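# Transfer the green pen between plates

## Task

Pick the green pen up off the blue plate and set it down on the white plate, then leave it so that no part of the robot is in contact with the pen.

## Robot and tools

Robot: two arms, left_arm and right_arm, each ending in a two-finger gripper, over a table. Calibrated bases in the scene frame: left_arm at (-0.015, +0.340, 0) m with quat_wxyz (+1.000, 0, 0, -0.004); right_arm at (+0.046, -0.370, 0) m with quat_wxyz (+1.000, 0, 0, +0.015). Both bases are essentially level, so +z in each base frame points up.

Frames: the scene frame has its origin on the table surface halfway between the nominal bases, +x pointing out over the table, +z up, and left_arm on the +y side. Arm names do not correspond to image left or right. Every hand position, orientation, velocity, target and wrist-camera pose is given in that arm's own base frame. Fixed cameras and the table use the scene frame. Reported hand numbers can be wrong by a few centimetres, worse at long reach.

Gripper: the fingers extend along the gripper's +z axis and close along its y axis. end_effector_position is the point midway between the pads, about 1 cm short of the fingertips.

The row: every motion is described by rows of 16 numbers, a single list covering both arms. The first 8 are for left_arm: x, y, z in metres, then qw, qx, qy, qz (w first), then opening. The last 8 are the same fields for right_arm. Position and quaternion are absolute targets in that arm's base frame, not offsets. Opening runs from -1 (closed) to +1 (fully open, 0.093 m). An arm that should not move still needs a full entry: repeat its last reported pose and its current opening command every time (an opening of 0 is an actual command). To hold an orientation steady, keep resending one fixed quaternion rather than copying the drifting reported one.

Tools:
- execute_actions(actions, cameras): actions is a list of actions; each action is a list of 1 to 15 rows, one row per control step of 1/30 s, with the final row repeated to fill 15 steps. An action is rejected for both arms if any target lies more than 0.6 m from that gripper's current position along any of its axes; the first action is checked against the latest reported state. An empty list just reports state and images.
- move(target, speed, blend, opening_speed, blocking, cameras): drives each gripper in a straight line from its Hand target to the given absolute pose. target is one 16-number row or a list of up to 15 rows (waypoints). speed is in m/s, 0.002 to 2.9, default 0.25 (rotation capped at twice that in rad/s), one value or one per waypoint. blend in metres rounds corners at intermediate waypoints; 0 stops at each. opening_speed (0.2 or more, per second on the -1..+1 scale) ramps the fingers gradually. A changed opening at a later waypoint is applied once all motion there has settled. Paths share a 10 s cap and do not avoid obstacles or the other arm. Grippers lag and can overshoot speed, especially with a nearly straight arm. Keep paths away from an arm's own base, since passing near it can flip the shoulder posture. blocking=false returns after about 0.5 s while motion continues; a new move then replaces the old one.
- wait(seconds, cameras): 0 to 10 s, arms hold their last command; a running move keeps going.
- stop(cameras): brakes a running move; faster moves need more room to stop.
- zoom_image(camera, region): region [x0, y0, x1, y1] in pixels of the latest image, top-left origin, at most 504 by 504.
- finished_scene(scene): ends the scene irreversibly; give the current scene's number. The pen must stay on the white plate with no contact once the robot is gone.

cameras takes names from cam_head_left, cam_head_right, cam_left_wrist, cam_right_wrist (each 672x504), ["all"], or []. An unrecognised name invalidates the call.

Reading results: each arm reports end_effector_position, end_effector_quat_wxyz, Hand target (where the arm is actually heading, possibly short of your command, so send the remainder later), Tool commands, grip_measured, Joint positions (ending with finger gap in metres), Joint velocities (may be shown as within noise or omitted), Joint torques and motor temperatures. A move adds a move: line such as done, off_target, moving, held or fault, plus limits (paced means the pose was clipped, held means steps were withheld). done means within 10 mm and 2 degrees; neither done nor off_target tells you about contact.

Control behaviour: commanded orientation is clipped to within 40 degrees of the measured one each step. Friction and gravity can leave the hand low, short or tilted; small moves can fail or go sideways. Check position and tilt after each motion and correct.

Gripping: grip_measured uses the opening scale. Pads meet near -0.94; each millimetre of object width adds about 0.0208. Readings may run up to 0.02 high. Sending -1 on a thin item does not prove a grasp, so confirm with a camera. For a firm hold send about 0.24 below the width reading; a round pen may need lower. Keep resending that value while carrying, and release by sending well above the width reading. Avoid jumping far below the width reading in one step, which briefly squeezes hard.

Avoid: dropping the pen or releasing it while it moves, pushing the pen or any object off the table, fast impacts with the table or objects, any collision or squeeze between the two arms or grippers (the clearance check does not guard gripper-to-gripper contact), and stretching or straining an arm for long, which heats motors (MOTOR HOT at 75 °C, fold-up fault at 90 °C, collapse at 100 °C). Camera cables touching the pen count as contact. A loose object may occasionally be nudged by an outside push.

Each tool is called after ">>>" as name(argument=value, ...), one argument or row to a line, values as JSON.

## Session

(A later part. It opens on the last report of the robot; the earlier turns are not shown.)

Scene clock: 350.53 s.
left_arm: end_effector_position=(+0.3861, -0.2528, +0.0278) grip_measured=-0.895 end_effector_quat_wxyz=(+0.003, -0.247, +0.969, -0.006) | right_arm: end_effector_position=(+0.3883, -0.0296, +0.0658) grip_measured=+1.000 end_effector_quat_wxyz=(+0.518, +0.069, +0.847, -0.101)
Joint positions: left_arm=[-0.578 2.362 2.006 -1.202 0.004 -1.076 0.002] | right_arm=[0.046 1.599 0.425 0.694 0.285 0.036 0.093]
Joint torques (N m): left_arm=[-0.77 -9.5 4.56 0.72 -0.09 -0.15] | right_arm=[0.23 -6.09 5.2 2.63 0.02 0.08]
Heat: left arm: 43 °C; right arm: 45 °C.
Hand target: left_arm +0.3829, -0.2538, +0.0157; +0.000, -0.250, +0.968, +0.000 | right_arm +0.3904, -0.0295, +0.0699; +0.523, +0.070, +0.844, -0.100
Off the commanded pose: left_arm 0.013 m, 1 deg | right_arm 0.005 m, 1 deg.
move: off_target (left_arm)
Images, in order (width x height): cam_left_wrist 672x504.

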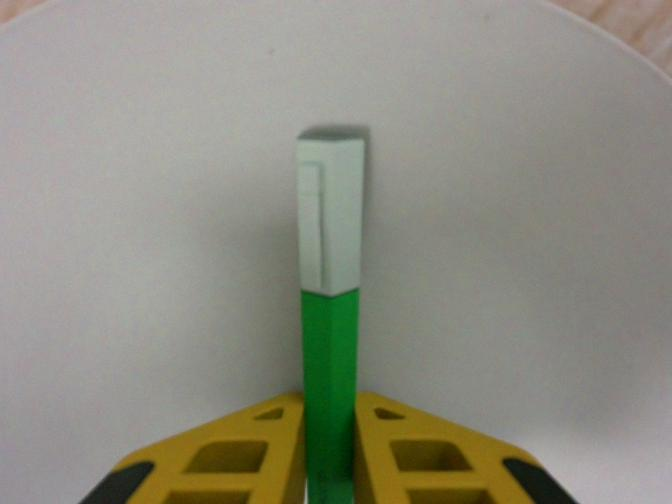

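>>> move(
  target=[0.383, -0.254, 0.0105, 0.0, -0.25, 0.968, 0, -0.95, 0.3904, -0.0295, 0.0699, 0.523, 0.070, 0.844, -0.100, 1],
  speed=0.04,
  cameras=["cam_left_wrist"],
)

>>> zoom_image(
  camera="cam_left_wrist",
  region=[240, 90, 440, 240],
)

Scene clock: 356.27 s.
left_arm: end_effector_position=(+0.3865, -0.2530, +0.0255) grip_measured=-0.895 end_effector_quat_wxyz=(+0.004, -0.252, +0.968, -0.007) | right_arm: end_effector_position=(+0.3883, -0.0296, +0.0658) grip_measured=+1.000 end_effector_quat_wxyz=(+0.518, +0.069, +0.847, -0.101)
Joint positions: left_arm=[-0.578 2.362 1.997 -1.19 0.004 -1.087 0.002] | right_arm=[0.046 1.599 0.425 0.694 0.285 0.036 0.093]
Joint torques (N m): left_arm=[-0.76 -9.25 4.21 0.77 -0.1 -0.12] | right_arm=[0.23 -6.06 5.2 2.63 0.01 0.08]
Heat: left arm: 44 °C; right arm: 45 °C.
Hand target: left_arm +0.3827, -0.2537, +0.0108; +0.000, -0.255, +0.967, +0.000 | right_arm +0.3904, -0.0295, +0.0699; +0.523, +0.070, +0.844, -0.100
Off the commanded pose: left_arm 0.015 m, 1 deg | right_arm 0.005 m, 1 deg.
move: off_target (left_arm)
Images, in order (width x height): cam_left_wrist 672x504.

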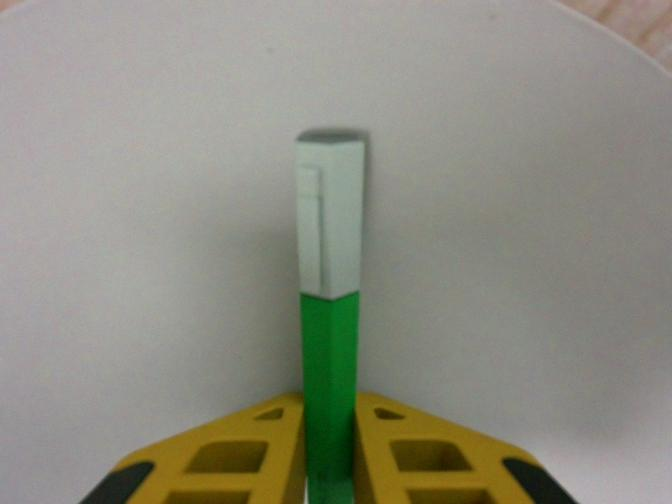

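Scaled by 2.520.

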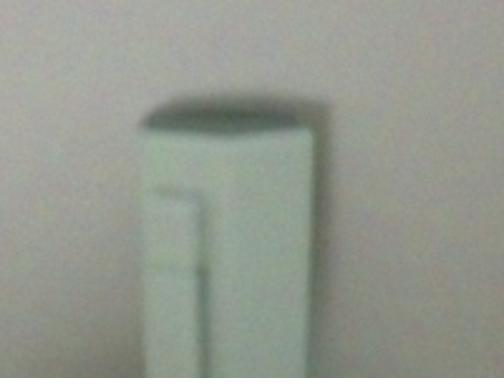

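>>> move(
  target=[
    [0.383, -0.254, 0.0165, 0.0, -0.25, 0.968, 0, -0.95, 0.3904, -0.0295, 0.0699, 0.523, 0.070, 0.844, -0.100, 1],
    [0.383, -0.254, 0.0165, 0.0, -0.25, 0.968, 0, -0.2, 0.3904, -0.0295, 0.0699, 0.523, 0.070, 0.844, -0.100, 1],
  ],
  speed=0.05,
  opening_speed=0.6,
  cameras=["cam_left_wrist"],
)

Scene clock: 365.33 s.
left_arm: end_effector_position=(+0.3865, -0.2530, +0.0255) grip_measured=-0.203 end_effector_quat_wxyz=(+0.004, -0.247, +0.969, -0.007) | right_arm: end_effector_position=(+0.3883, -0.0296, +0.0658) grip_measured=+1.000 end_effector_quat_wxyz=(+0.518, +0.069, +0.847, -0.101)
Joint positions: left_arm=[-0.578 2.362 1.997 -1.19 0.004 -1.078 0.035] | right_arm=[0.046 1.599 0.425 0.694 0.285 0.036 0.093]
Joint torques (N m): left_arm=[-0.77 -9.54 5.61 0.56 -0.1 -0.02] | right_arm=[0.2 -6.09 5.23 2.63 0.02 0.08]
Heat: left arm: 44 °C; right arm: 46 °C.
Hand target: left_arm +0.3829, -0.2539, +0.0166; +0.000, -0.246, +0.969, +0.000 | right_arm +0.3904, -0.0295, +0.0699; +0.523, +0.070, +0.844, -0.100
Off the commanded pose: left_arm 0.010 m, 1 deg | right_arm 0.005 m, 1 deg.
move: done
Images, in order (width x height): cam_left_wrist 672x504.

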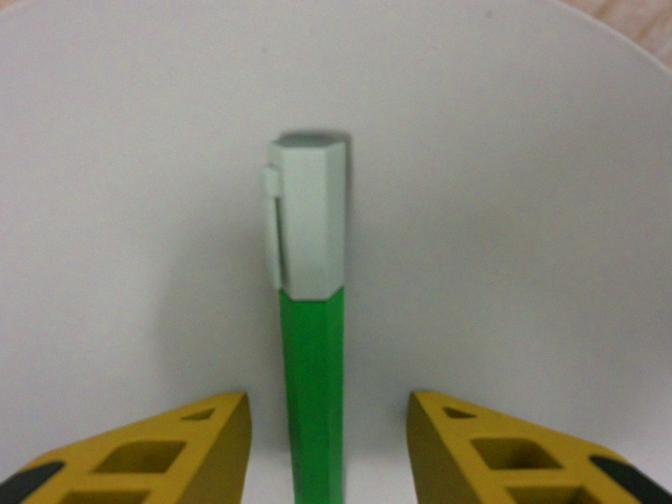

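>>> move(
  target=[
    [0.385, -0.254, 0.06, 0.0, -0.25, 0.968, 0, -0.2, 0.3904, -0.0295, 0.0699, 0.523, 0.070, 0.844, -0.100, 1],
    [0.370, -0.24, 0.14, 0.0, -0.25, 0.968, 0, -0.2, 0.3904, -0.0295, 0.0699, 0.523, 0.070, 0.844, -0.100, 1],
  ],
  speed=[0.1, 0.25],
  blend=[0.01, 0],
  cameras=["cam_left_wrist", "cam_head_right"],
)

>>> zoom_image(
  camera="cam_head_right",
  region=[240, 190, 370, 300],
)

Scene clock: 374.37 s.
left_arm: end_effector_position=(+0.3671, -0.2404, +0.1198) grip_measured=-0.203 end_effector_quat_wxyz=(-0.007, -0.247, +0.969, +0.004) | right_arm: end_effector_position=(+0.3883, -0.0296, +0.0658) grip_measured=+1.000 end_effector_quat_wxyz=(+0.518, +0.069, +0.847, -0.101)
Joint positions: left_arm=[-0.578 2.3 2.266 -1.553 0.004 -1.078 0.035] | right_arm=[0.046 1.599 0.425 0.694 0.285 0.036 0.093]
Joint torques (N m): left_arm=[0.17 -12.25 9.11 0.25 -0.09 -0.01] | right_arm=[0.2 -6.05 5.2 2.63 0 0.08]
Heat: left arm: 45 °C; right arm: 46 °C.
Hand target: left_arm +0.3695, -0.2397, +0.1393; +0.010, -0.250, +0.968, -0.011 | right_arm +0.3904, -0.0295, +0.0699; +0.523, +0.070, +0.844, -0.100
Off the commanded pose: left_arm 0.020 m, 1 deg | right_arm 0.005 m, 1 deg.
joint sent to its limit (left arm) — joint 4 (wrist pitch), lower limit. The joint targets still meet the commanded pose.
move: off_target (left_arm)
Images, in order (width x height): cam_head_right 672x504, cam_left_wrist 672x504.

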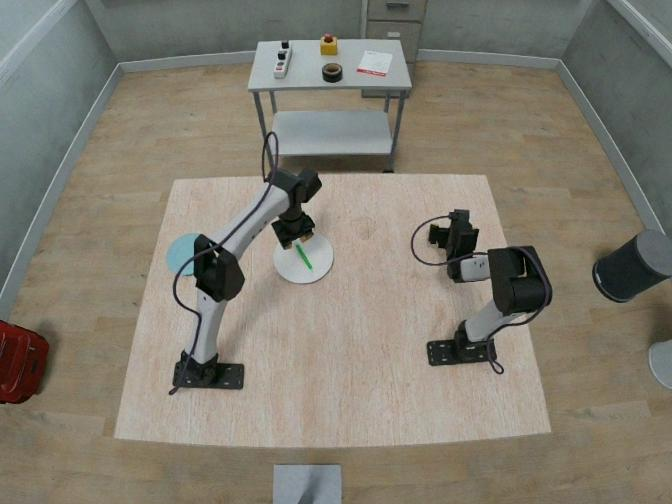

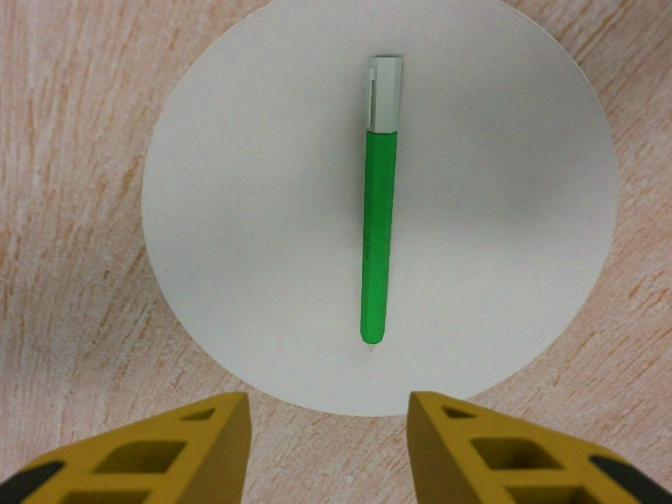

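Scaled by 3.877.

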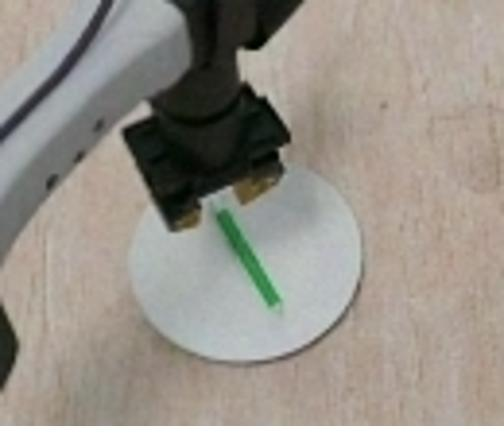

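Pen rests centered on the white plate, gripper clear.

>>> finished_scene(
  scene=1,
)

The scene is finished: the task was done.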